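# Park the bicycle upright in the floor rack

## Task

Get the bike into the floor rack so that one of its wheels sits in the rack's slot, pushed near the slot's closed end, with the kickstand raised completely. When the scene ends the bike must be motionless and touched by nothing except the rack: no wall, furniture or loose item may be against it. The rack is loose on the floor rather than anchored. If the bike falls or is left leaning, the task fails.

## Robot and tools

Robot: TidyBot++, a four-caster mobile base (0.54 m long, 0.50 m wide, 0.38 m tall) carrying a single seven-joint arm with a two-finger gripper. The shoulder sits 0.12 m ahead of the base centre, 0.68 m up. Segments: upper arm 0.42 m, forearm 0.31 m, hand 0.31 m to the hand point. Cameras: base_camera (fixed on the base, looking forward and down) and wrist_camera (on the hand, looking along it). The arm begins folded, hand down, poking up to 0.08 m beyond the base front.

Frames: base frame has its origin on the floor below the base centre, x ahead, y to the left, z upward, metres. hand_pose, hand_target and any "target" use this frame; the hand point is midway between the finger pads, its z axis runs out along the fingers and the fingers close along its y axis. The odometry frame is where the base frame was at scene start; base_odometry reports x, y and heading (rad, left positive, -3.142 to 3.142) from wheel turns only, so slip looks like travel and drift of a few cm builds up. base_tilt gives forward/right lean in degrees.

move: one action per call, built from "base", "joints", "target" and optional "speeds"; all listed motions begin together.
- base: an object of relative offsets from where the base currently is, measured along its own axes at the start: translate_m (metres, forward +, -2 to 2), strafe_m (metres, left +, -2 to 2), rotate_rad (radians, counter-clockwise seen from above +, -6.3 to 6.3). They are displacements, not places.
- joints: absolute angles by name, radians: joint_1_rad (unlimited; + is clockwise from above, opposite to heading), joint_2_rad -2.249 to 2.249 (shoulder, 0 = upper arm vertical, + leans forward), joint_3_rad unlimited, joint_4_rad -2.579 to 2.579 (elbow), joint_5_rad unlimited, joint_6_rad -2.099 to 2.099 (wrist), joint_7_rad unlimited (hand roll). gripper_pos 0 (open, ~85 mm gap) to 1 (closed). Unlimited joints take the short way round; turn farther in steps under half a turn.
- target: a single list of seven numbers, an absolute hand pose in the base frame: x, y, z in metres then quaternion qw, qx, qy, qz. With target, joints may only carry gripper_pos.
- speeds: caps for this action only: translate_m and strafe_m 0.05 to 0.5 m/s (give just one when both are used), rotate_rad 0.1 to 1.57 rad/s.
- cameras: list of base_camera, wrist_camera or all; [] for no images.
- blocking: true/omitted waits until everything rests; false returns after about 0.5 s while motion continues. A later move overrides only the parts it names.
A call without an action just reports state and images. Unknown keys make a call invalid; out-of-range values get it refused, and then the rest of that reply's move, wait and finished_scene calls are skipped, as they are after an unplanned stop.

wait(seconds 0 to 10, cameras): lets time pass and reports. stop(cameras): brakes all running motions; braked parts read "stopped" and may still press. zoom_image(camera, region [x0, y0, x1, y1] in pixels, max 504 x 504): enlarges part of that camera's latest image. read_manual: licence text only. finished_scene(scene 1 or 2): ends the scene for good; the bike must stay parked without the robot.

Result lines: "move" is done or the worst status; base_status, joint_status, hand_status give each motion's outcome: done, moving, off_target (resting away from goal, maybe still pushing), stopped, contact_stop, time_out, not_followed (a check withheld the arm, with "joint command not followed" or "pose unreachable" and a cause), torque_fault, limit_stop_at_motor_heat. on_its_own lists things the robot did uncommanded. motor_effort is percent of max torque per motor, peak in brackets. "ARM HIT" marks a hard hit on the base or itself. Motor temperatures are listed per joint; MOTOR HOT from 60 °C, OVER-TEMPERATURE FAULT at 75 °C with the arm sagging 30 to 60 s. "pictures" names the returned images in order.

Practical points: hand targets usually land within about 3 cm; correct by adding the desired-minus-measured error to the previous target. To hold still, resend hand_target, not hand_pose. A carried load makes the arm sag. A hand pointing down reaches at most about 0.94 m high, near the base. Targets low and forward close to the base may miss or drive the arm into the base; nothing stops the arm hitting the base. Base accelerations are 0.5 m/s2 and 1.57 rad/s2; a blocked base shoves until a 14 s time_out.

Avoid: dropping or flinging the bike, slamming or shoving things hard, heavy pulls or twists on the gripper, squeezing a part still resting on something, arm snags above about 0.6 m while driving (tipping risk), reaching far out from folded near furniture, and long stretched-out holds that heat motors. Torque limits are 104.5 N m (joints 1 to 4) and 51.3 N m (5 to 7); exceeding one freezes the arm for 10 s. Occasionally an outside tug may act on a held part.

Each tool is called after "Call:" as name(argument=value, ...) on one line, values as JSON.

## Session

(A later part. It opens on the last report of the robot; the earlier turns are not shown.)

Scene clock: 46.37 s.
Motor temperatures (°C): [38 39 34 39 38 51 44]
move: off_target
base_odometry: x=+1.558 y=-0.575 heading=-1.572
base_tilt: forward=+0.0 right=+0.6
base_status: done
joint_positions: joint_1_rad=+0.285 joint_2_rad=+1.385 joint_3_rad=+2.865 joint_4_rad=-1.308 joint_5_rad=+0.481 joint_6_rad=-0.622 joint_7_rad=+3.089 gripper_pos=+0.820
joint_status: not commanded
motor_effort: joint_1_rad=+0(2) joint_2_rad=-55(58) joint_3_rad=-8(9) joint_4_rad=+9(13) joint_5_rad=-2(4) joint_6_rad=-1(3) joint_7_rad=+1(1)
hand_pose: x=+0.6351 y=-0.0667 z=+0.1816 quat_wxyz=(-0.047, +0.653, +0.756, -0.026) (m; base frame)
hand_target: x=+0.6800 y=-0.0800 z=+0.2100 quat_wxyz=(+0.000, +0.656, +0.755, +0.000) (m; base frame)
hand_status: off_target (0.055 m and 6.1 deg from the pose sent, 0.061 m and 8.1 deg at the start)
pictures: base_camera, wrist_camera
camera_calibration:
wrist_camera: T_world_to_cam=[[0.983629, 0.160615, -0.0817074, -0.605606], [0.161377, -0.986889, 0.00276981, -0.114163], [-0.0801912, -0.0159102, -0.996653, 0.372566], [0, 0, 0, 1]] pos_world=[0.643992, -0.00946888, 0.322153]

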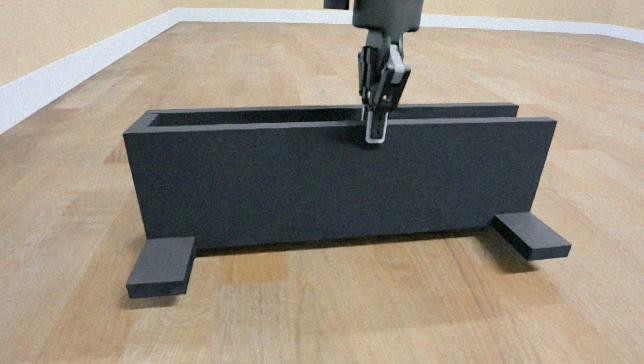

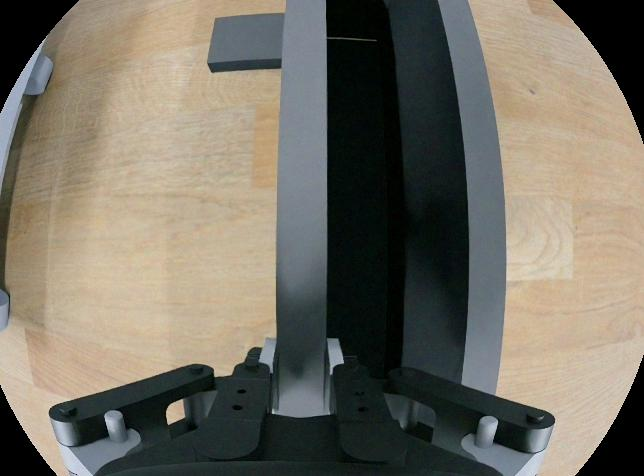

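Call:
move(target=[0.68, -0.08, 0.175, 0, 0.656, 0.755, 0])

Call:
move(target=[0.68, -0.08, 0.155, 0, 0.656, 0.755, 0])

Scene clock: 47.37 s.
Motor temperatures (°C): [38 39 34 39 38 51 44]
move: off_target
base_odometry: x=+1.558 y=-0.575 heading=-1.572
base_tilt: forward=+0.0 right=+0.6
base_status: not commanded
joint_positions: joint_1_rad=+0.285 joint_2_rad=+1.430 joint_3_rad=+2.863 joint_4_rad=-1.264 joint_5_rad=+0.491 joint_6_rad=-0.609 joint_7_rad=+3.089 gripper_pos=+0.820
joint_status: not commanded
motor_effort: joint_1_rad=-1(2) joint_2_rad=-50(55) joint_3_rad=-7(8) joint_4_rad=+10(11) joint_5_rad=-1(4) joint_6_rad=+1(2) joint_7_rad=+0(1)
hand_pose: x=+0.6419 y=-0.0676 z=+0.1623 quat_wxyz=(-0.043, +0.655, +0.754, -0.021) (m; base frame)
hand_target: x=+0.6800 y=-0.0800 z=+0.1750 quat_wxyz=(+0.000, +0.656, +0.755, +0.000) (m; base frame)
hand_status: off_target (0.042 m and 5.4 deg from the pose sent, 0.047 m and 6.1 deg at the start)
pictures: base_camera, wrist_camera
camera_calibration:
wrist_camera: T_world_to_cam=[[0.985246, 0.15645, -0.0693811, -0.617073], [0.157026, -0.98759, 0.00289545, -0.113406], [-0.0680671, -0.0137474, -0.997586, 0.346371], [0, 0, 0, 1]] pos_world=[0.649353, -0.0106956, 0.30305]

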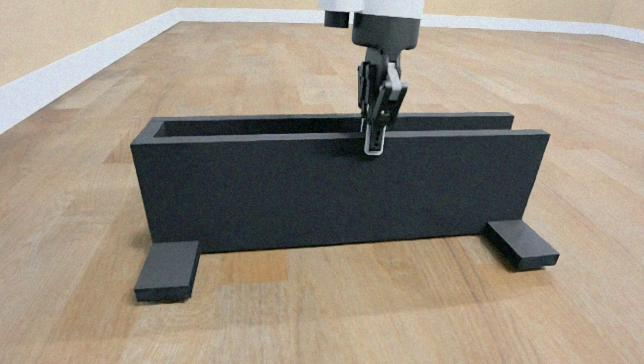

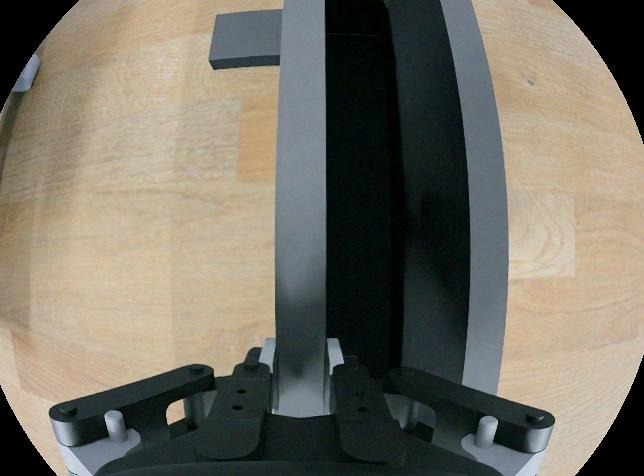

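Scene clock: 48.13 s.
Motor temperatures (°C): [38 39 34 39 38 51 44]
move: off_target
base_odometry: x=+1.558 y=-0.575 heading=-1.572
base_tilt: forward=+0.0 right=+0.6
base_status: not commanded
joint_positions: joint_1_rad=+0.285 joint_2_rad=+1.446 joint_3_rad=+2.863 joint_4_rad=-1.237 joint_5_rad=+0.493 joint_6_rad=-0.602 joint_7_rad=+3.089 gripper_pos=+0.820
joint_status: not commanded
motor_effort: joint_1_rad=+0(1) joint_2_rad=-47(50) joint_3_rad=-5(7) joint_4_rad=+10(11) joint_5_rad=-1(3) joint_6_rad=+1(1) joint_7_rad=+0(1)
hand_pose: x=+0.6512 y=-0.0700 z=+0.1567 quat_wxyz=(-0.036, +0.657, +0.753, -0.016) (m; base frame)
hand_target: x=+0.6800 y=-0.0800 z=+0.1550 quat_wxyz=(+0.000, +0.656, +0.755, +0.000) (m; base frame)
hand_status: off_target (0.030 m and 4.5 deg from the pose sent, 0.041 m and 5.4 deg at the start)
pictures: base_camera, wrist_camera
camera_calibration:
wrist_camera: T_world_to_cam=[[0.987081, 0.151323, -0.0526561, -0.630435], [0.151923, -0.988363, 0.00756798, -0.114688], [-0.0508982, -0.0154699, -0.998584, 0.330324], [0, 0, 0, 1]] pos_world=[0.656527, -0.0128441, 0.297528]

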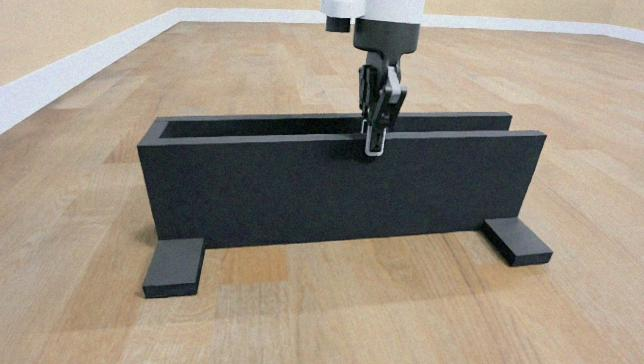

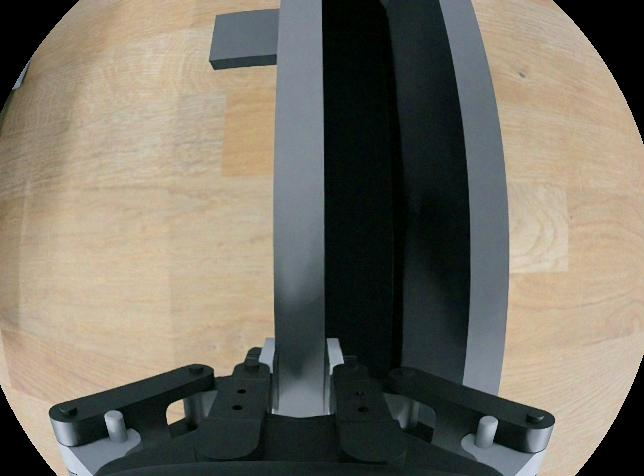

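Resting. Release and raise, then look at the bike.

Call:
move(joints={"gripper_pos": 0.45}, cameras=[])

Call:
move(target=[0.66, -0.08, 0.35, 0, 0.656, 0.755, 0])

Scene clock: 49.00 s.
Motor temperatures (°C): [38 39 34 39 38 51 44]
move: done
base_odometry: x=+1.558 y=-0.575 heading=-1.572
base_tilt: forward=+0.0 right=+0.6
base_status: not commanded
joint_positions: joint_1_rad=+0.285 joint_2_rad=+1.447 joint_3_rad=+2.863 joint_4_rad=-1.217 joint_5_rad=+0.494 joint_6_rad=-0.594 joint_7_rad=+3.086 gripper_pos=+0.450
joint_status: all done
motor_effort: joint_1_rad=+0(1) joint_2_rad=-45(48) joint_3_rad=-5(6) joint_4_rad=+7(10) joint_5_rad=-2(3) joint_6_rad=+0(1) joint_7_rad=+0(1)
hand_pose: x=+0.6642 y=-0.0729 z=+0.1586 quat_wxyz=(-0.025, +0.660, +0.751, -0.009) (m; base frame)
hand_target: x=+0.6800 y=-0.0800 z=+0.1550 quat_wxyz=(+0.000, +0.656, +0.755, +0.000) (m; base frame)
hand_status: not commanded
pictures: none
No camera images: "cameras" was empty.

Scene clock: 50.67 s.
Motor temperatures (°C): [38 40 34 39 38 51 44]
move: off_target
base_odometry: x=+1.558 y=-0.575 heading=-1.572
base_tilt: forward=+0.0 right=+0.6
base_status: not commanded
joint_positions: joint_1_rad=+0.325 joint_2_rad=+1.050 joint_3_rad=+2.809 joint_4_rad=-1.459 joint_5_rad=+0.494 joint_6_rad=-0.670 joint_7_rad=+3.086 gripper_pos=+0.450
joint_status: not commanded
motor_effort: joint_1_rad=+0(1) joint_2_rad=-42(48) joint_3_rad=-6(6) joint_4_rad=+10(11) joint_5_rad=-1(3) joint_6_rad=+0(1) joint_7_rad=+1(1)
hand_pose: x=+0.6773 y=-0.0807 z=+0.3454 quat_wxyz=(+0.023, +0.642, +0.766, +0.007) (m; base frame)
hand_target: x=+0.6600 y=-0.0800 z=+0.3500 quat_wxyz=(+0.000, +0.656, +0.755, +0.000) (m; base frame)
hand_status: off_target (0.018 m and 3.4 deg from the pose sent, 0.192 m and 3.1 deg at the start)
pictures: base_camera, wrist_camera
camera_calibration:
wrist_camera: T_world_to_cam=[[0.980084, 0.190111, 0.0573842, -0.674755], [0.18617, -0.980186, 0.0676513, -0.173984], [0.0691084, -0.0556207, -0.996057, 0.434462], [0, 0, 0, 1]] pos_world=[0.663682, -0.0180929, 0.483239]

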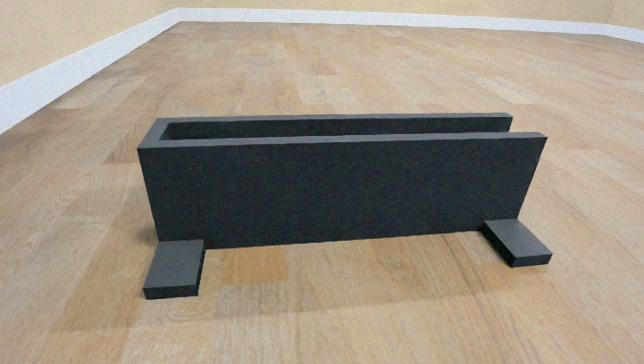

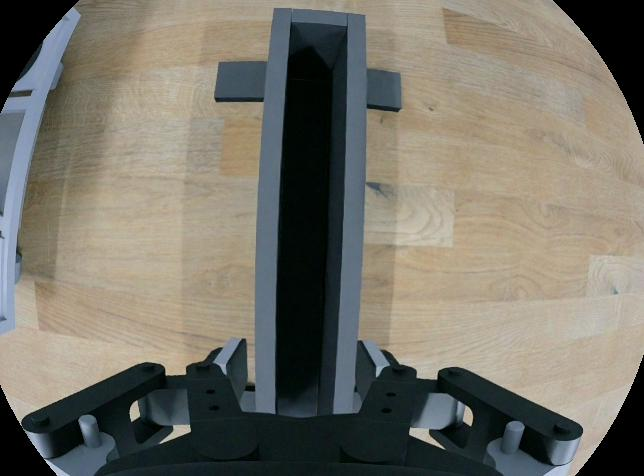

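Call:
move(joints={"joint_1_rad": 0.0, "joint_2_rad": -0.2, "joint_3_rad": 3.14, "joint_4_rad": -2.3, "joint_5_rad": 0.0, "joint_6_rad": 0.1, "joint_7_rad": 1.59, "gripper_pos": 0}, base={"rotate_rad": -0.85}, speeds={"rotate_rad": 0.7})

Call:
zoom_image(camera="wrist_camera", region=[100, 0, 600, 400])

Scene clock: 53.70 s.
Motor temperatures (°C): [38 40 34 39 38 51 44]
move: done
base_odometry: x=+1.558 y=-0.575 heading=-2.422
base_tilt: forward=+0.0 right=+0.6
base_status: done
joint_positions: joint_1_rad=+0.020 joint_2_rad=-0.181 joint_3_rad=+3.122 joint_4_rad=-2.286 joint_5_rad=+0.070 joint_6_rad=+0.062 joint_7_rad=+1.636 gripper_pos=+0.000
joint_status: all done
motor_effort: joint_1_rad=+0(4) joint_2_rad=-12(45) joint_3_rad=+0(6) joint_4_rad=+20(20) joint_5_rad=-2(2) joint_6_rad=+8(8) joint_7_rad=+1(1)
hand_pose: x=+0.5907 y=+0.0029 z=+0.7937 quat_wxyz=(+0.035, +0.851, +0.060, +0.521) (m; base frame)
hand_target: x=+0.5898 y=+0.0021 z=+0.8059 quat_wxyz=(+0.005, +0.841, +0.009, +0.540) (m; base frame)
hand_status: not commanded
pictures: base_camera, wrist_camera
camera_calibration:
wrist_camera: T_world_to_cam=[[0.0561278, -0.988086, 0.1433, -0.150525], [-0.486272, -0.152406, -0.860414, 1.02517], [0.872003, -0.0213896, -0.489033, 0.0148572], [0, 0, 0, 1]] pos_world=[0.494007, 0.00782885, 0.91091]

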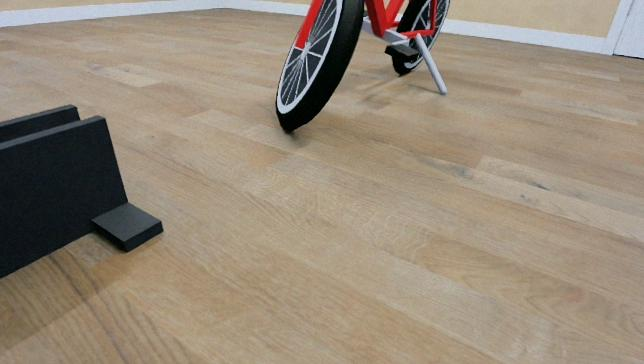

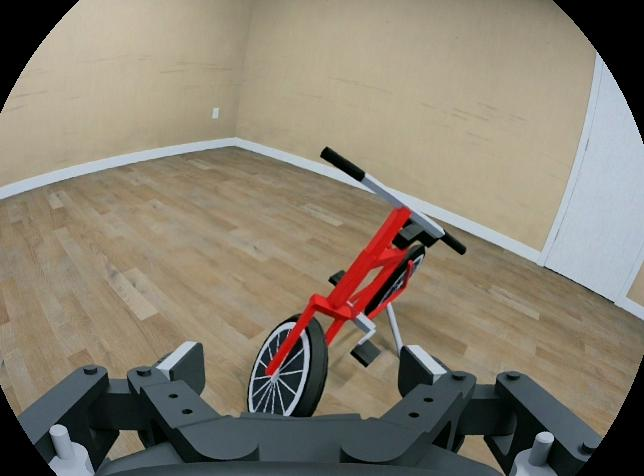

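Scaled by 1.008.

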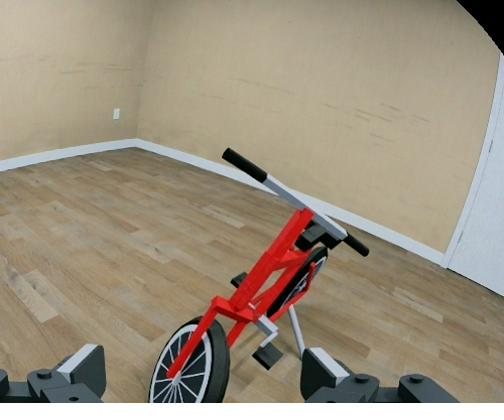

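Call:
move(base={"translate_m": 0.52, "strafe_m": -1.087, "rotate_rad": 0.851})

Call:
zoom_image(camera="wrist_camera", region=[100, 50, 560, 450])

Call:
zoom_image(camera="base_camera", region=[100, 0, 500, 250])

Scene clock: 58.33 s.
Motor temperatures (°C): [38 40 34 39 38 51 44]
move: done
base_odometry: x=+0.450 y=-0.100 heading=-1.571
base_tilt: forward=+0.0 right=+0.6
base_status: done
joint_positions: joint_1_rad=+0.012 joint_2_rad=-0.182 joint_3_rad=+3.130 joint_4_rad=-2.288 joint_5_rad=+0.069 joint_6_rad=+0.065 joint_7_rad=+1.634 gripper_pos=+0.000
joint_status: not commanded
motor_effort: joint_1_rad=+0(1) joint_2_rad=-12(13) joint_3_rad=+1(2) joint_4_rad=+19(20) joint_5_rad=-1(3) joint_6_rad=+8(8) joint_7_rad=+1(1)
hand_pose: x=+0.5906 y=+0.0028 z=+0.7942 quat_wxyz=(+0.034, +0.850, +0.058, +0.522) (m; base frame)
hand_target: x=+0.5898 y=+0.0021 z=+0.8059 quat_wxyz=(+0.005, +0.841, +0.009, +0.540) (m; base frame)
hand_status: not commanded
pictures: base_camera, wrist_camera
camera_calibration:
wrist_camera: T_world_to_cam=[[0.0545049, -0.988801, 0.138928, -0.146165], [-0.484096, -0.147858, -0.862432, 1.02589], [0.873316, -0.0202479, -0.486734, 0.012556], [0, 0, 0, 1]] pos_world=[0.493631, 0.00741165, 0.91118]

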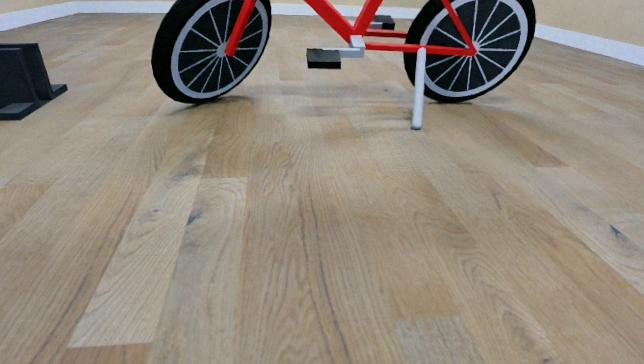

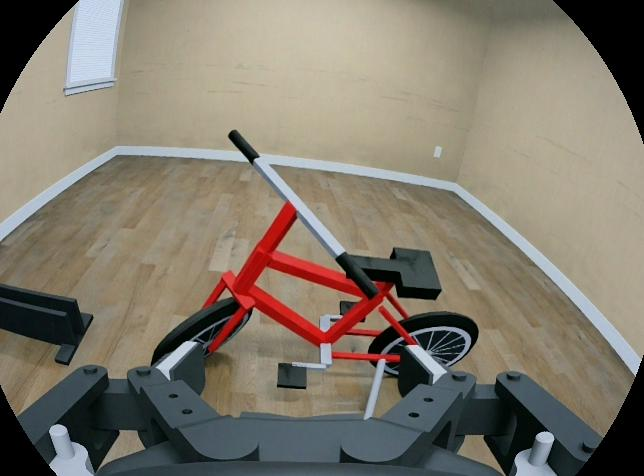

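Scaled by 1.096.

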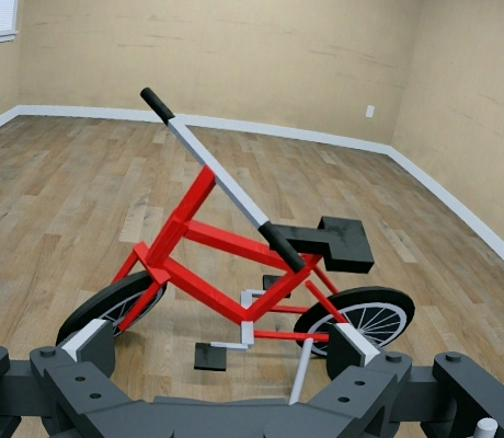

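Scaled by 1.260.

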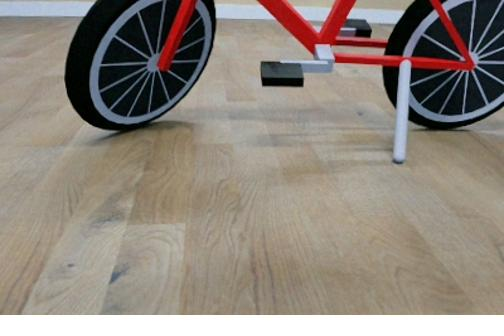

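Call:
move(base={"translate_m": 0.475, "strafe_m": 1.108}, target=[0.66, -0.08, 0.35, 0, 0.656, 0.755, 0], joints={"gripper_pos": 0.3})

Scene clock: 65.10 s.
Motor temperatures (°C): [38 39 34 39 38 51 44]
move: off_target
base_odometry: x=+1.558 y=-0.575 heading=-1.570
base_tilt: forward=+0.0 right=+0.6
base_status: done
joint_positions: joint_1_rad=-2.372 joint_2_rad=-1.456 joint_3_rad=+4.932 joint_4_rad=-1.521 joint_5_rad=+1.386 joint_6_rad=-1.289 joint_7_rad=+2.524 gripper_pos=+0.300
joint_status: all done
motor_effort: joint_1_rad=+0(4) joint_2_rad=+41(42) joint_3_rad=-17(19) joint_4_rad=+1(22) joint_5_rad=-2(3) joint_6_rad=+1(9) joint_7_rad=+1(1)
hand_pose: x=+0.6629 y=-0.0484 z=+0.3659 quat_wxyz=(-0.024, +0.673, +0.739, +0.038) (m; base frame)
hand_target: x=+0.6600 y=-0.0801 z=+0.3500 quat_wxyz=(+0.000, +0.656, +0.755, +0.000) (m; base frame)
hand_status: off_target (0.036 m and 5.8 deg from the pose sent, 0.457 m and 106.0 deg at the start)
pictures: base_camera, wrist_camera
camera_calibration:
wrist_camera: T_world_to_cam=[[0.993518, 0.105415, 0.04254, -0.6755], [0.107265, -0.993263, -0.0438569, -0.0485019], [0.0376302, 0.0481357, -0.998132, 0.484383], [0, 0, 0, 1]] pos_world=[0.658097, -0.000283523, 0.510087]

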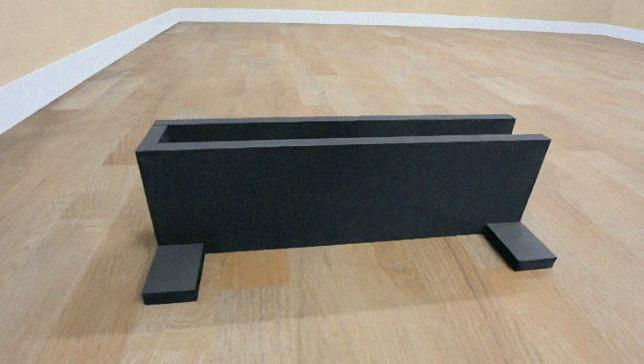

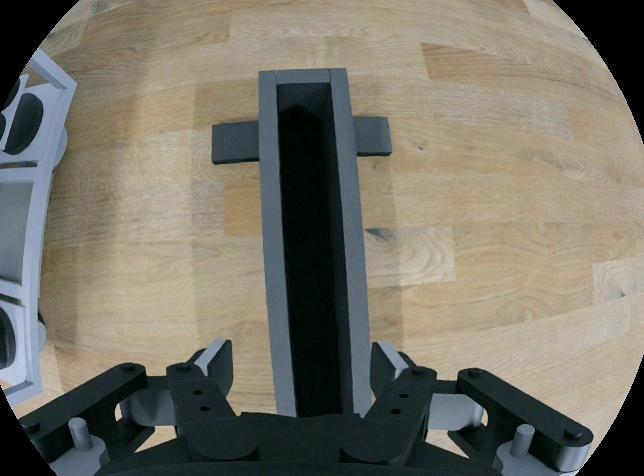

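Call:
move(joints={"joint_2_rad": 0.0, "joint_4_rad": -1.9}, cameras=[])

Call:
move(joints={"joint_1_rad": 0.131, "joint_3_rad": 3.14, "joint_5_rad": 0.0, "joint_6_rad": -0.635, "joint_7_rad": 3.41, "gripper_pos": 0.35}, cameras=[])

Call:
move(joints={"joint_1_rad": 0.131, "joint_2_rad": 0.985, "joint_3_rad": 3.14, "joint_4_rad": -1.522, "joint_5_rad": 0.0, "joint_6_rad": -0.635, "joint_7_rad": 3.41})

Scene clock: 68.17 s.
Motor temperatures (°C): [38 40 34 39 38 51 44]
move: done
base_odometry: x=+1.558 y=-0.575 heading=-1.570
base_tilt: forward=+0.0 right=+0.6
base_status: not commanded
joint_positions: joint_1_rad=-2.372 joint_2_rad=-0.019 joint_3_rad=+4.940 joint_4_rad=-1.886 joint_5_rad=+1.387 joint_6_rad=-1.292 joint_7_rad=+2.524 gripper_pos=+0.300
joint_status: all done
motor_effort: joint_1_rad=+0(1) joint_2_rad=+10(44) joint_3_rad=+0(18) joint_4_rad=+17(17) joint_5_rad=+7(7) joint_6_rad=-2(2) joint_7_rad=+1(1)
hand_pose: x=+0.5884 y=-0.0340 z=+0.9197 quat_wxyz=(+0.590, +0.429, +0.672, -0.127) (m; base frame)
hand_target: x=+0.5808 y=-0.0486 z=+0.9442 quat_wxyz=(+0.616, +0.402, +0.655, -0.174) (m; base frame)
hand_status: not commanded
pictures: none
No camera images: "cameras" was empty.

Scene clock: 71.67 s.
Motor temperatures (°C): [38 39 34 39 38 51 44]
move: done
base_odometry: x=+1.558 y=-0.575 heading=-1.570
base_tilt: forward=+0.0 right=+0.6
base_status: not commanded
joint_positions: joint_1_rad=+0.111 joint_2_rad=-0.019 joint_3_rad=+3.158 joint_4_rad=-1.887 joint_5_rad=+0.073 joint_6_rad=-0.676 joint_7_rad=+3.364 gripper_pos=+0.350
joint_status: all done
motor_effort: joint_1_rad=+0(1) joint_2_rad=-18(18) joint_3_rad=+0(1) joint_4_rad=+19(20) joint_5_rad=+0(8) joint_6_rad=+5(5) joint_7_rad=+1(2)
hand_pose: x=+0.5817 y=-0.0723 z=+0.7536 quat_wxyz=(+0.258, +0.627, +0.720, +0.144) (m; base frame)
hand_target: x=+0.5901 y=-0.0600 z=+0.7452 quat_wxyz=(+0.249, +0.626, +0.720, +0.165) (m; base frame)
hand_status: not commanded
pictures: none
No camera images: "cameras" was empty.

Scene clock: 73.93 s.
Motor temperatures (°C): [38 39 34 39 38 51 44]
move: done
base_odometry: x=+1.558 y=-0.575 heading=-1.570
base_tilt: forward=+0.0 right=+0.6
base_status: not commanded
joint_positions: joint_1_rad=+0.111 joint_2_rad=+0.967 joint_3_rad=+3.158 joint_4_rad=-1.534 joint_5_rad=+0.070 joint_6_rad=-0.672 joint_7_rad=+3.366 gripper_pos=+0.350
joint_status: all done
motor_effort: joint_1_rad=+0(1) joint_2_rad=-41(43) joint_3_rad=+0(1) joint_4_rad=+10(20) joint_5_rad=-1(3) joint_6_rad=+0(5) joint_7_rad=+1(1)
hand_pose: x=+0.6381 y=-0.0794 z=+0.3578 quat_wxyz=(+0.003, +0.649, +0.760, -0.032) (m; base frame)
hand_target: x=+0.6515 y=-0.0679 z=+0.3500 quat_wxyz=(-0.001, +0.657, +0.754, +0.000) (m; base frame)
hand_status: not commanded
pictures: base_camera, wrist_camera
camera_calibration:
wrist_camera: T_world_to_cam=[[0.984638, 0.172428, -0.0275157, -0.611248], [0.174191, -0.980913, 0.0864134, -0.165327], [-0.0120904, -0.0898789, -0.995879, 0.49868], [0, 0, 0, 1]] pos_world=[0.636685, -0.0119539, 0.494093]

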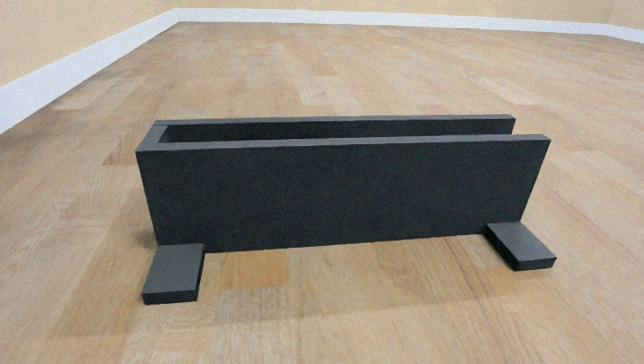

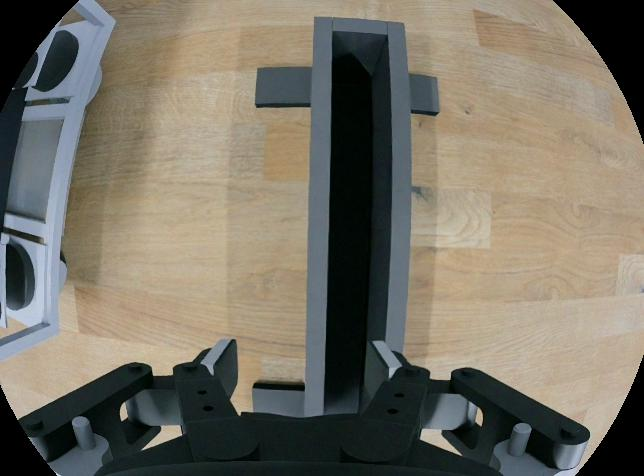

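Call:
move(joints={"joint_2_rad": 1.43, "joint_4_rad": -1.275, "joint_6_rad": -0.42})

Scene clock: 75.83 s.
Motor temperatures (°C): [38 40 34 39 38 51 44]
move: done
base_odometry: x=+1.558 y=-0.575 heading=-1.570
base_tilt: forward=+0.0 right=+0.6
base_status: not commanded
joint_positions: joint_1_rad=+0.111 joint_2_rad=+1.421 joint_3_rad=+3.157 joint_4_rad=-1.286 joint_5_rad=+0.069 joint_6_rad=-0.465 joint_7_rad=+3.366 gripper_pos=+0.350
joint_status: all done
motor_effort: joint_1_rad=+0(1) joint_2_rad=-45(49) joint_3_rad=-1(1) joint_4_rad=+7(10) joint_5_rad=-1(2) joint_6_rad=+0(2) joint_7_rad=+1(1)
hand_pose: x=+0.6528 y=-0.0779 z=+0.1487 quat_wxyz=(+0.001, +0.643, +0.765, -0.028) (m; base frame)
hand_target: x=+0.6692 y=-0.0702 z=+0.1447 quat_wxyz=(+0.006, +0.657, +0.754, +0.005) (m; base frame)
hand_status: not commanded
pictures: base_camera, wrist_camera
camera_calibration:
wrist_camera: T_world_to_cam=[[0.982161, 0.186442, -0.0244858, -0.629484], [0.187798, -0.979176, 0.0771078, -0.155677], [-0.00959985, -0.0803306, -0.996722, 0.289934], [0, 0, 0, 1]] pos_world=[0.650274, -0.0117827, 0.285574]

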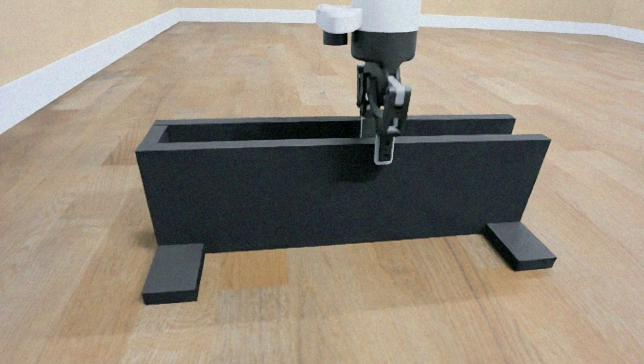

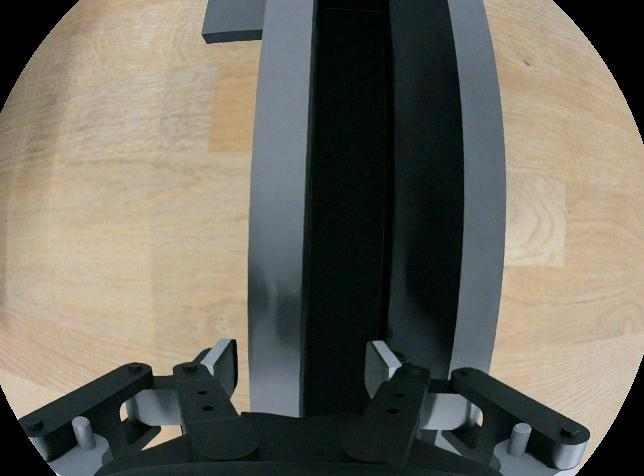

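Call:
move(base={"translate_m": -0.012}, cameras=[])

Call:
move(joints={"gripper_pos": 0.9}, cameras=[])

Call:
move(joints={"joint_2_rad": 1.15, "joint_4_rad": -1.42, "joint_6_rad": -0.535})

Scene clock: 76.57 s.
Motor temperatures (°C): [38 40 34 39 38 51 44]
move: done
base_odometry: x=+1.559 y=-0.563 heading=-1.570
base_tilt: forward=+0.0 right=+0.6
base_status: done
joint_positions: joint_1_rad=+0.115 joint_2_rad=+1.421 joint_3_rad=+3.156 joint_4_rad=-1.282 joint_5_rad=+0.069 joint_6_rad=-0.462 joint_7_rad=+3.366 gripper_pos=+0.350
joint_status: not commanded
motor_effort: joint_1_rad=+0(2) joint_2_rad=-44(46) joint_3_rad=-1(1) joint_4_rad=+7(8) joint_5_rad=-1(2) joint_6_rad=+0(1) joint_7_rad=+1(1)
hand_pose: x=+0.6563 y=-0.0791 z=+0.1491 quat_wxyz=(+0.003, +0.645, +0.764, -0.025) (m; base frame)
hand_target: x=+0.6692 y=-0.0702 z=+0.1447 quat_wxyz=(+0.006, +0.657, +0.754, +0.005) (m; base frame)
hand_status: not commanded
pictures: none
No camera images: "cameras" was empty.

Scene clock: 77.40 s.
Motor temperatures (°C): [38 40 34 39 38 51 44]
move: off_target
base_odometry: x=+1.559 y=-0.563 heading=-1.570
base_tilt: forward=+0.0 right=+0.6
base_status: not commanded
joint_positions: joint_1_rad=+0.116 joint_2_rad=+1.420 joint_3_rad=+3.156 joint_4_rad=-1.284 joint_5_rad=+0.068 joint_6_rad=-0.461 joint_7_rad=+3.366 gripper_pos=+0.813
joint_status: gripper_pos off_target (ended at +0.813, target +0.900)
motor_effort: joint_1_rad=-1(1) joint_2_rad=-42(45) joint_3_rad=-1(2) joint_4_rad=+9(12) joint_5_rad=-1(2) joint_6_rad=+2(5) joint_7_rad=+1(1)
hand_pose: x=+0.6555 y=-0.0792 z=+0.1494 quat_wxyz=(+0.003, +0.645, +0.763, -0.025) (m; base frame)
hand_target: x=+0.6692 y=-0.0702 z=+0.1447 quat_wxyz=(+0.006, +0.657, +0.754, +0.005) (m; base frame)
hand_status: not commanded
pictures: none
No camera images: "cameras" was empty.

Scene clock: 79.10 s.
Motor temperatures (°C): [38 40 34 39 38 51 44]
move: off_target
base_odometry: x=+1.559 y=-0.563 heading=-1.570
base_tilt: forward=+0.0 right=+0.6
base_status: not commanded
joint_positions: joint_1_rad=+0.116 joint_2_rad=+1.215 joint_3_rad=+3.155 joint_4_rad=-1.433 joint_5_rad=+0.066 joint_6_rad=-0.511 joint_7_rad=+3.369 gripper_pos=+0.813
joint_status: joint_2_rad off_target (ended at +1.215, target +1.150); the others done
motor_effort: joint_1_rad=-1(1) joint_2_rad=-55(59) joint_3_rad=-3(3) joint_4_rad=+11(13) joint_5_rad=-3(3) joint_6_rad=+0(3) joint_7_rad=+1(1)
hand_pose: x=+0.6516 y=-0.0788 z=+0.2406 quat_wxyz=(+0.005, +0.647, +0.762, -0.023) (m; base frame)
hand_target: x=+0.6799 y=-0.0716 z=+0.2782 quat_wxyz=(+0.015, +0.657, +0.754, +0.011) (m; base frame)
hand_status: not commanded
pictures: base_camera, wrist_camera
camera_calibration:
wrist_camera: T_world_to_cam=[[0.983892, 0.178384, -0.0116517, -0.630694], [0.178744, -0.980709, 0.079117, -0.158146], [0.0026863, -0.0799252, -0.996797, 0.37347], [0, 0, 0, 1]] pos_world=[0.647799, -0.012739, 0.377438]

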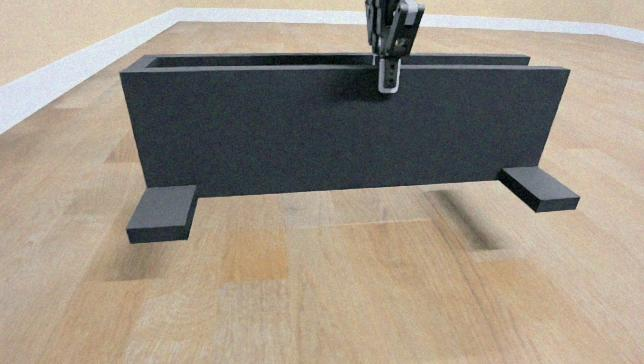

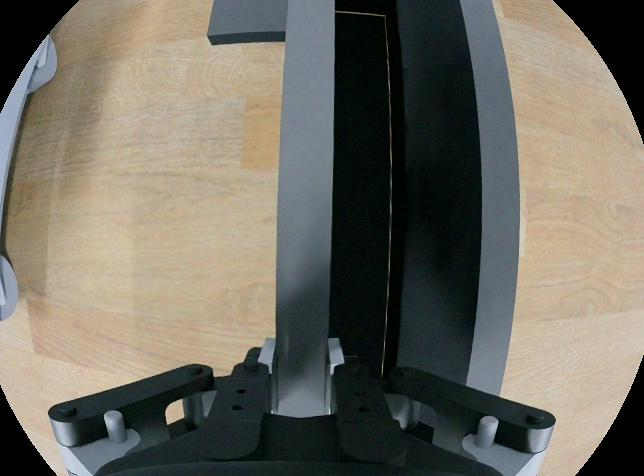

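Call:
move(base={"translate_m": -0.66}, joints={"joint_7_rad": 1.85}, speeds={"translate_m": 0.4}, cameras=[])

Call:
move(base={"strafe_m": -1.95}, joints={"joint_7_rad": 0.29}, speeds={"strafe_m": 0.4})

Scene clock: 82.03 s.
Motor temperatures (°C): [38 40 34 39 38 51 44]
move: done
base_odometry: x=+1.559 y=+0.097 heading=-1.570
base_tilt: forward=+0.0 right=+0.6
base_status: done
joint_positions: joint_1_rad=+0.119 joint_2_rad=+1.215 joint_3_rad=+3.153 joint_4_rad=-1.442 joint_5_rad=+0.060 joint_6_rad=-0.516 joint_7_rad=+1.894 gripper_pos=+0.813
joint_status: all done
motor_effort: joint_1_rad=+0(2) joint_2_rad=-56(58) joint_3_rad=-1(2) joint_4_rad=+12(15) joint_5_rad=+0(3) joint_6_rad=+2(3) joint_7_rad=+1(2)
hand_pose: x=+0.6449 y=-0.0773 z=+0.2392 quat_wxyz=(+0.016, +0.992, +0.126, -0.020) (m; base frame)
hand_target: x=+0.6799 y=-0.0716 z=+0.2782 quat_wxyz=(+0.003, +0.997, +0.074, +0.018) (m; base frame)
hand_status: not commanded
pictures: none
No camera images: "cameras" was empty.

Scene clock: 88.07 s.
Motor temperatures (°C): [38 41 34 39 38 51 44]
move: done
base_odometry: x=-0.392 y=+0.096 heading=-1.571
base_tilt: forward=+0.0 right=+0.6
base_status: done
joint_positions: joint_1_rad=+0.132 joint_2_rad=+1.215 joint_3_rad=+3.139 joint_4_rad=-1.441 joint_5_rad=+0.051 joint_6_rad=-0.516 joint_7_rad=+0.334 gripper_pos=+0.813
joint_status: all done
motor_effort: joint_1_rad=+0(4) joint_2_rad=-54(56) joint_3_rad=+0(3) joint_4_rad=+10(13) joint_5_rad=+0(2) joint_6_rad=-1(2) joint_7_rad=+1(2)
hand_pose: x=+0.6456 y=-0.0750 z=+0.2394 quat_wxyz=(+0.017, +0.789, -0.614, -0.007) (m; base frame)
hand_target: x=+0.6799 y=-0.0716 z=+0.2782 quat_wxyz=(-0.011, +0.761, -0.648, +0.015) (m; base frame)
hand_status: not commanded
pictures: base_camera, wrist_camera
camera_calibration:
wrist_camera: T_world_to_cam=[[-0.964457, -0.25874, 0.0536299, 0.583921], [-0.257354, 0.965806, 0.0314251, 0.285695], [-0.059927, 0.0165063, -0.998066, 0.420572], [0, 0, 0, 1]] pos_world=[0.661895, -0.131784, 0.379465]

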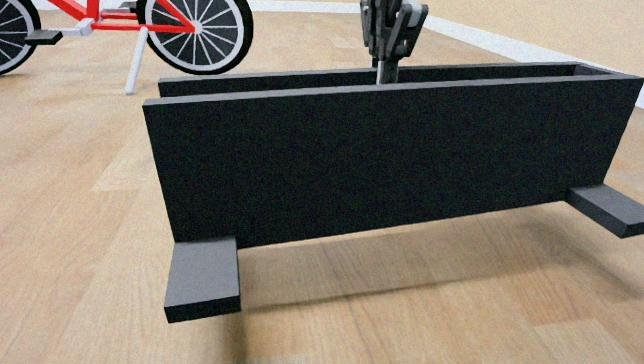

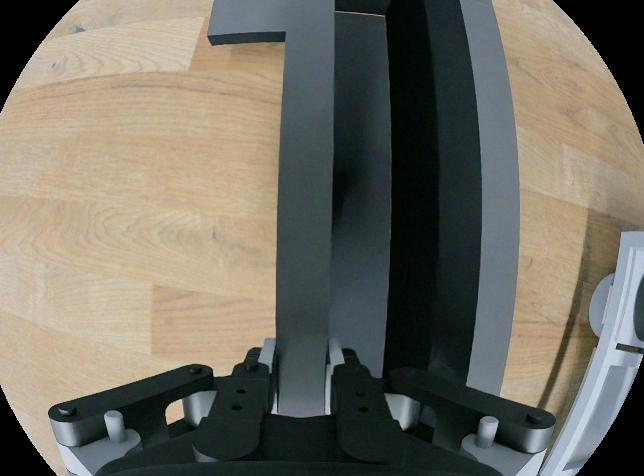

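Call:
move(base={"translate_m": 0.95, "strafe_m": -0.02}, joints={"joint_7_rad": 0.19}, speeds={"translate_m": 0.4})

Scene clock: 91.97 s.
Motor temperatures (°C): [38 41 34 39 38 51 44]
move: done
base_odometry: x=-0.412 y=-0.854 heading=-1.571
base_tilt: forward=+0.0 right=+0.6
base_status: done
joint_positions: joint_1_rad=+0.132 joint_2_rad=+1.215 joint_3_rad=+3.139 joint_4_rad=-1.432 joint_5_rad=+0.047 joint_6_rad=-0.516 joint_7_rad=+0.219 gripper_pos=+0.813
joint_status: all done
motor_effort: joint_1_rad=+0(1) joint_2_rad=-54(56) joint_3_rad=+0(2) joint_4_rad=+11(13) joint_5_rad=-1(2) joint_6_rad=-1(3) joint_7_rad=+1(2)
hand_pose: x=+0.6512 y=-0.0751 z=+0.2408 quat_wxyz=(+0.014, +0.751, -0.660, -0.003) (m; base frame)
hand_target: x=+0.6799 y=-0.0716 z=+0.2782 quat_wxyz=(-0.011, +0.728, -0.686, +0.014) (m; base frame)
hand_status: not commanded
pictures: base_camera, wrist_camera
camera_calibration:
wrist_camera: T_world_to_cam=[[-0.988851, -0.142715, 0.0424943, 0.616573], [-0.141669, 0.989554, 0.0267109, 0.21477], [-0.0458624, 0.020393, -0.99874, 0.413584], [0, 0, 0, 1]] pos_world=[0.659093, -0.132966, 0.381125]

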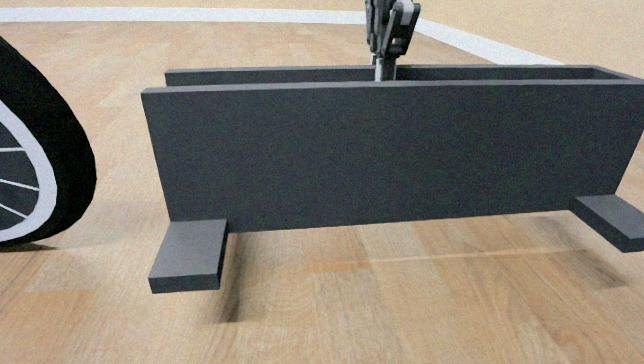

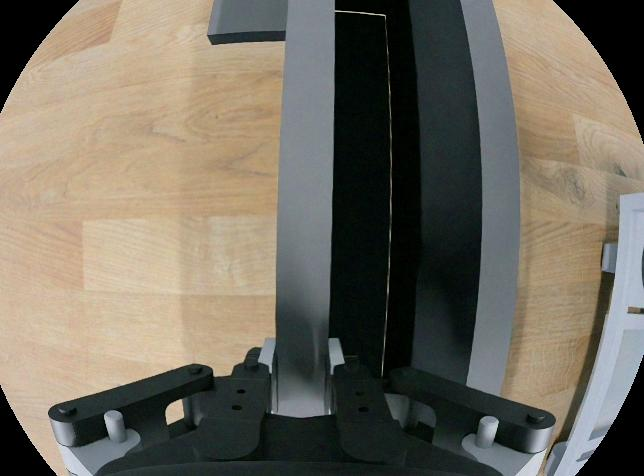

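Call:
move(base={"translate_m": 0.061}, cameras=[])

Call:
move(joints={"joint_2_rad": 1.33, "joint_4_rad": -1.325, "joint_6_rad": -0.465})

Scene clock: 93.57 s.
Motor temperatures (°C): [38 41 34 39 38 51 44]
move: done
base_odometry: x=-0.412 y=-0.915 heading=-1.571
base_tilt: forward=+0.0 right=+0.6
base_status: done
joint_positions: joint_1_rad=+0.132 joint_2_rad=+1.214 joint_3_rad=+3.139 joint_4_rad=-1.429 joint_5_rad=+0.047 joint_6_rad=-0.516 joint_7_rad=+0.219 gripper_pos=+0.813
joint_status: not commanded
motor_effort: joint_1_rad=+0(3) joint_2_rad=-55(56) joint_3_rad=+1(2) joint_4_rad=+10(13) joint_5_rad=+0(1) joint_6_rad=-1(3) joint_7_rad=+1(1)
hand_pose: x=+0.6533 y=-0.0754 z=+0.2415 quat_wxyz=(+0.013, +0.751, -0.660, -0.001) (m; base frame)
hand_target: x=+0.6799 y=-0.0716 z=+0.2782 quat_wxyz=(-0.011, +0.728, -0.686, +0.014) (m; base frame)
hand_status: not commanded
pictures: none
No camera images: "cameras" was empty.

Scene clock: 95.03 s.
Motor temperatures (°C): [38 41 34 39 38 51 44]
move: off_target
base_odometry: x=-0.412 y=-0.915 heading=-1.571
base_tilt: forward=+0.0 right=+0.6
base_status: not commanded
joint_positions: joint_1_rad=+0.132 joint_2_rad=+1.382 joint_3_rad=+3.139 joint_4_rad=-1.339 joint_5_rad=+0.047 joint_6_rad=-0.487 joint_7_rad=+0.219 gripper_pos=+0.813
joint_status: joint_2_rad off_target (ended at +1.382, target +1.330); the others done
motor_effort: joint_1_rad=+0(1) joint_2_rad=-54(59) joint_3_rad=+0(1) joint_4_rad=+8(12) joint_5_rad=+1(1) joint_6_rad=-3(3) joint_7_rad=+1(1)
hand_pose: x=+0.6345 y=-0.0725 z=+0.1630 quat_wxyz=(+0.027, +0.751, -0.659, -0.022) (m; base frame)
hand_target: x=+0.6768 y=-0.0712 z=+0.1931 quat_wxyz=(-0.007, +0.728, -0.686, +0.008) (m; base frame)
hand_status: not commanded
pictures: base_camera, wrist_camera
camera_calibration:
wrist_camera: T_world_to_cam=[[-0.985789, -0.143497, 0.087341, 0.594404], [-0.140401, 0.98926, 0.0406442, 0.208807], [-0.0922353, 0.0278039, -0.995349, 0.364527], [0, 0, 0, 1]] pos_world=[0.648896, -0.131405, 0.302429]

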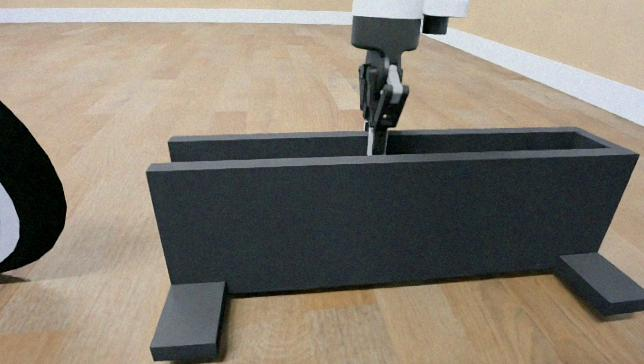

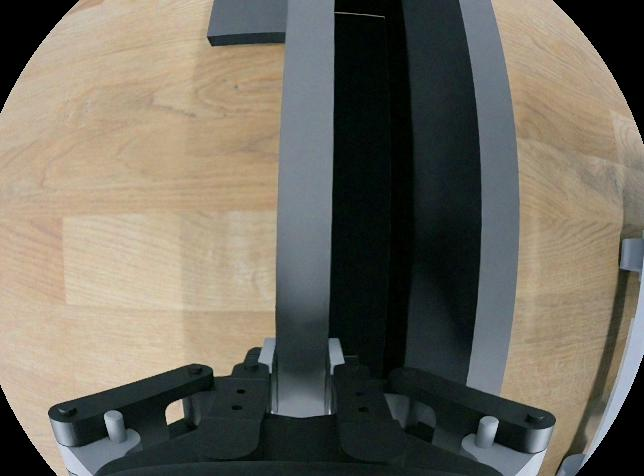

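Call:
move(joints={"joint_2_rad": 1.37, "joint_4_rad": -1.27, "joint_6_rad": -0.42}, cameras=["base_camera"])

Scene clock: 95.90 s.
Motor temperatures (°C): [38 42 34 39 38 51 44]
move: done
base_odometry: x=-0.412 y=-0.915 heading=-1.571
base_tilt: forward=+0.0 right=+0.6
base_status: not commanded
joint_positions: joint_1_rad=+0.132 joint_2_rad=+1.406 joint_3_rad=+3.139 joint_4_rad=-1.287 joint_5_rad=+0.047 joint_6_rad=-0.451 joint_7_rad=+0.219 gripper_pos=+0.813
joint_status: all done
motor_effort: joint_1_rad=+0(1) joint_2_rad=-55(57) joint_3_rad=+0(1) joint_4_rad=+9(11) joint_5_rad=+0(1) joint_6_rad=-1(2) joint_7_rad=+1(1)
hand_pose: x=+0.6646 y=-0.0760 z=+0.1562 quat_wxyz=(+0.008, +0.751, -0.660, +0.004) (m; base frame)
hand_target: x=+0.7031 y=-0.0746 z=+0.1798 quat_wxyz=(-0.024, +0.727, -0.685, +0.033) (m; base frame)
hand_status: not commanded
pictures: base_camera

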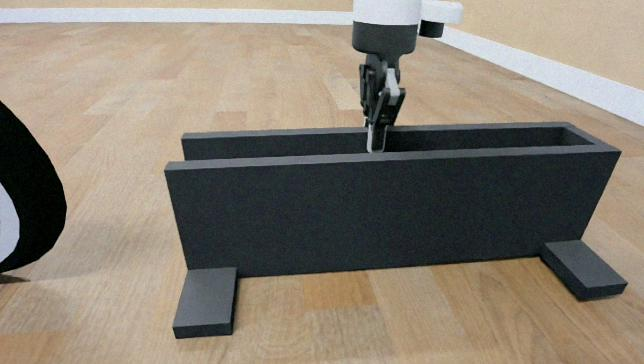

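Call:
move(joints={"gripper_pos": 0.45}, cameras=[])

Call:
move(joints={"joint_2_rad": 0.7, "joint_4_rad": -1.5, "joint_6_rad": -0.6}, cameras=[])

Call:
move(joints={"joint_1_rad": -0.45, "joint_2_rad": 0.2, "joint_4_rad": -1.9, "joint_6_rad": -0.9, "joint_7_rad": 1.12})

Scene clock: 97.23 s.
Motor temperatures (°C): [38 42 34 39 38 51 44]
move: done
base_odometry: x=-0.412 y=-0.915 heading=-1.571
base_tilt: forward=+0.0 right=+0.6
base_status: not commanded
joint_positions: joint_1_rad=+0.132 joint_2_rad=+1.378 joint_3_rad=+3.139 joint_4_rad=-1.281 joint_5_rad=+0.047 joint_6_rad=-0.451 joint_7_rad=+0.219 gripper_pos=+0.450
joint_status: all done
motor_effort: joint_1_rad=+0(1) joint_2_rad=-44(56) joint_3_rad=-1(2) joint_4_rad=+9(10) joint_5_rad=-1(2) joint_6_rad=+1(2) joint_7_rad=+0(1)
hand_pose: x=+0.6828 y=-0.0784 z=+0.1731 quat_wxyz=(-0.002, +0.751, -0.660, +0.019) (m; base frame)
hand_target: x=+0.7031 y=-0.0746 z=+0.1798 quat_wxyz=(-0.024, +0.727, -0.685, +0.033) (m; base frame)
hand_status: not commanded
pictures: none
No camera images: "cameras" was empty.

Scene clock: 99.17 s.
Motor temperatures (°C): [38 42 34 39 38 51 44]
move: done
base_odometry: x=-0.412 y=-0.915 heading=-1.571
base_tilt: forward=+0.0 right=+0.6
base_status: not commanded
joint_positions: joint_1_rad=+0.132 joint_2_rad=+0.718 joint_3_rad=+3.139 joint_4_rad=-1.486 joint_5_rad=+0.047 joint_6_rad=-0.554 joint_7_rad=+0.219 gripper_pos=+0.450
joint_status: all done
motor_effort: joint_1_rad=+0(1) joint_2_rad=-41(50) joint_3_rad=-1(1) joint_4_rad=+16(16) joint_5_rad=+0(2) joint_6_rad=+3(4) joint_7_rad=+1(1)
hand_pose: x=+0.7595 y=-0.0900 z=+0.5240 quat_wxyz=(-0.097, +0.736, -0.650, +0.165) (m; base frame)
hand_target: x=+0.7434 y=-0.0800 z=+0.5253 quat_wxyz=(-0.100, +0.717, -0.676, +0.138) (m; base frame)
hand_status: not commanded
pictures: none
No camera images: "cameras" was empty.

Scene clock: 101.37 s.
Motor temperatures (°C): [38 42 34 39 38 51 44]
move: done
base_odometry: x=-0.412 y=-0.915 heading=-1.571
base_tilt: forward=+0.0 right=+0.6
base_status: not commanded
joint_positions: joint_1_rad=-0.432 joint_2_rad=+0.220 joint_3_rad=+3.138 joint_4_rad=-1.888 joint_5_rad=+0.047 joint_6_rad=-0.854 joint_7_rad=+1.074 gripper_pos=+0.450
joint_status: all done
motor_effort: joint_1_rad=+0(3) joint_2_rad=-23(42) joint_3_rad=+0(3) joint_4_rad=+16(17) joint_5_rad=-1(2) joint_6_rad=+1(4) joint_7_rad=+1(1)
hand_pose: x=+0.5017 y=+0.1679 z=+0.6255 quat_wxyz=(-0.024, +0.996, -0.017, +0.088) (m; base frame)
hand_target: x=+0.4773 y=+0.1753 z=+0.6273 quat_wxyz=(-0.031, +0.997, +0.000, +0.064) (m; base frame)
hand_status: not commanded
pictures: base_camera, wrist_camera
camera_calibration:
wrist_camera: T_world_to_cam=[[-0.0170312, -0.999387, -0.0306018, 0.189053], [-0.990567, 0.0210272, -0.135408, 0.632749], [0.135969, 0.0280069, -0.990317, 0.688224], [0, 0, 0, 1]] pos_world=[0.536423, 0.156357, 0.773025]

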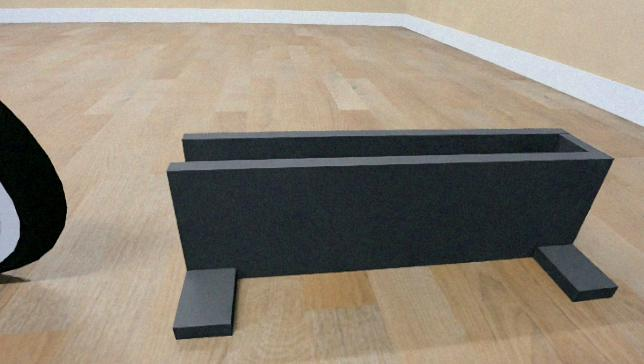

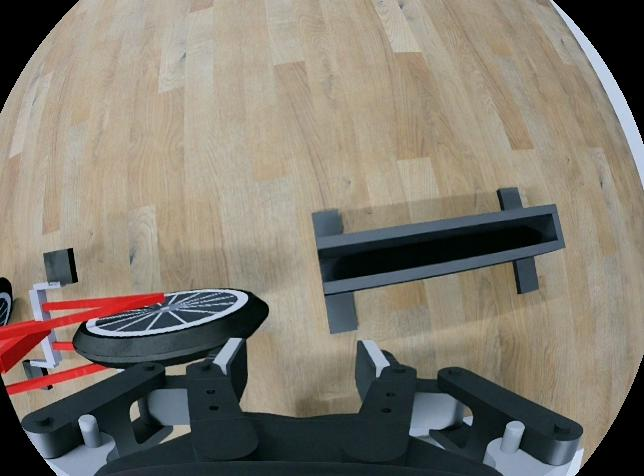

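Call:
zoom_image(camera="wrist_camera", region=[0, 180, 340, 400])

Scaled by 1.482.

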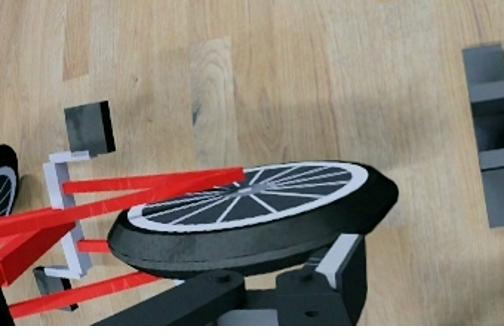

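Call:
move(joints={"joint_1_rad": 0.0, "joint_2_rad": 0.513, "joint_3_rad": 3.14, "joint_4_rad": -0.693, "joint_5_rad": 0.0, "joint_6_rad": -1.92, "joint_7_rad": 0.13, "gripper_pos": 0.0}, cameras=[])

Call:
move(base={"translate_m": -0.28, "strafe_m": 0.66})

Scene clock: 105.13 s.
Motor temperatures (°C): [38 42 34 39 38 51 44]
move: done
base_odometry: x=-0.412 y=-0.915 heading=-1.571
base_tilt: forward=+0.0 right=+0.6
base_status: not commanded
joint_positions: joint_1_rad=-0.018 joint_2_rad=+0.487 joint_3_rad=+3.138 joint_4_rad=-0.704 joint_5_rad=+0.047 joint_6_rad=-1.874 joint_7_rad=+0.176 gripper_pos=+0.000
joint_status: all done
motor_effort: joint_1_rad=+0(1) joint_2_rad=-33(34) joint_3_rad=+0(2) joint_4_rad=+16(19) joint_5_rad=-1(2) joint_6_rad=+1(3) joint_7_rad=+0(1)
hand_pose: x=+0.6316 y=-0.0020 z=+0.8602 quat_wxyz=(-0.009, +0.767, -0.640, +0.043) (m; base frame)
hand_target: x=+0.6240 y=+0.0019 z=+0.8493 quat_wxyz=(-0.005, +0.752, -0.659, +0.006) (m; base frame)
hand_status: not commanded
pictures: none
No camera images: "cameras" was empty.

Scene clock: 107.83 s.
Motor temperatures (°C): [38 42 34 39 38 51 44]
move: done
base_odometry: x=+0.248 y=-0.636 heading=-1.571
base_tilt: forward=+0.0 right=+0.6
base_status: done
joint_positions: joint_1_rad=-0.006 joint_2_rad=+0.493 joint_3_rad=+3.138 joint_4_rad=-0.704 joint_5_rad=+0.047 joint_6_rad=-1.877 joint_7_rad=+0.174 gripper_pos=+0.000
joint_status: not commanded
motor_effort: joint_1_rad=+0(2) joint_2_rad=-34(35) joint_3_rad=+0(2) joint_4_rad=+16(16) joint_5_rad=+0(2) joint_6_rad=+0(1) joint_7_rad=+0(1)
hand_pose: x=+0.6317 y=-0.0078 z=+0.8572 quat_wxyz=(-0.006, +0.763, -0.645, +0.039) (m; base frame)
hand_target: x=+0.6240 y=+0.0019 z=+0.8493 quat_wxyz=(-0.005, +0.752, -0.659, +0.006) (m; base frame)
hand_status: not commanded
pictures: base_camera, wrist_camera
camera_calibration:
wrist_camera: T_world_to_cam=[[-0.982239, -0.182967, -0.041579, 0.648221], [-0.182603, 0.983108, -0.0124132, 0.188248], [0.0431479, -0.00460023, -0.999058, 0.970864], [0, 0, 0, 1]] pos_world=[0.629192, -0.0619996, 0.999239]

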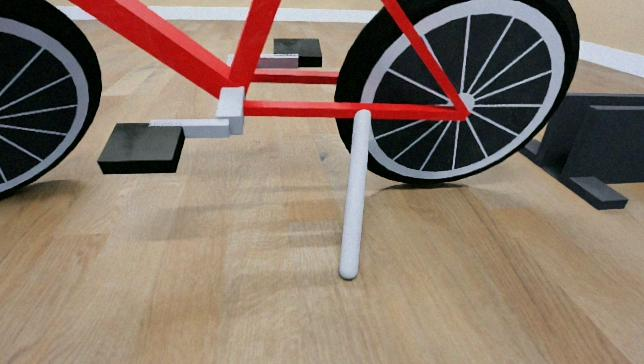

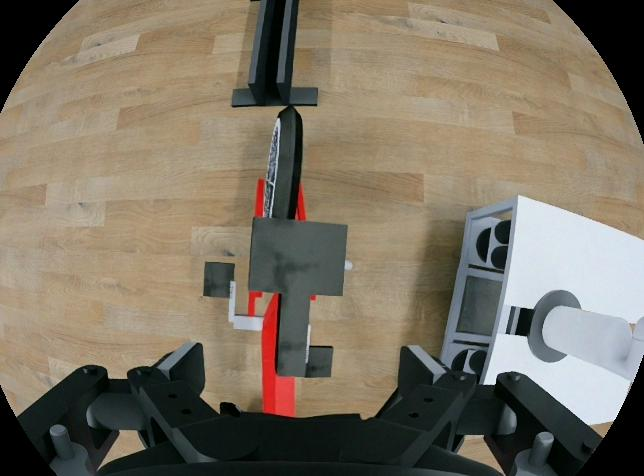

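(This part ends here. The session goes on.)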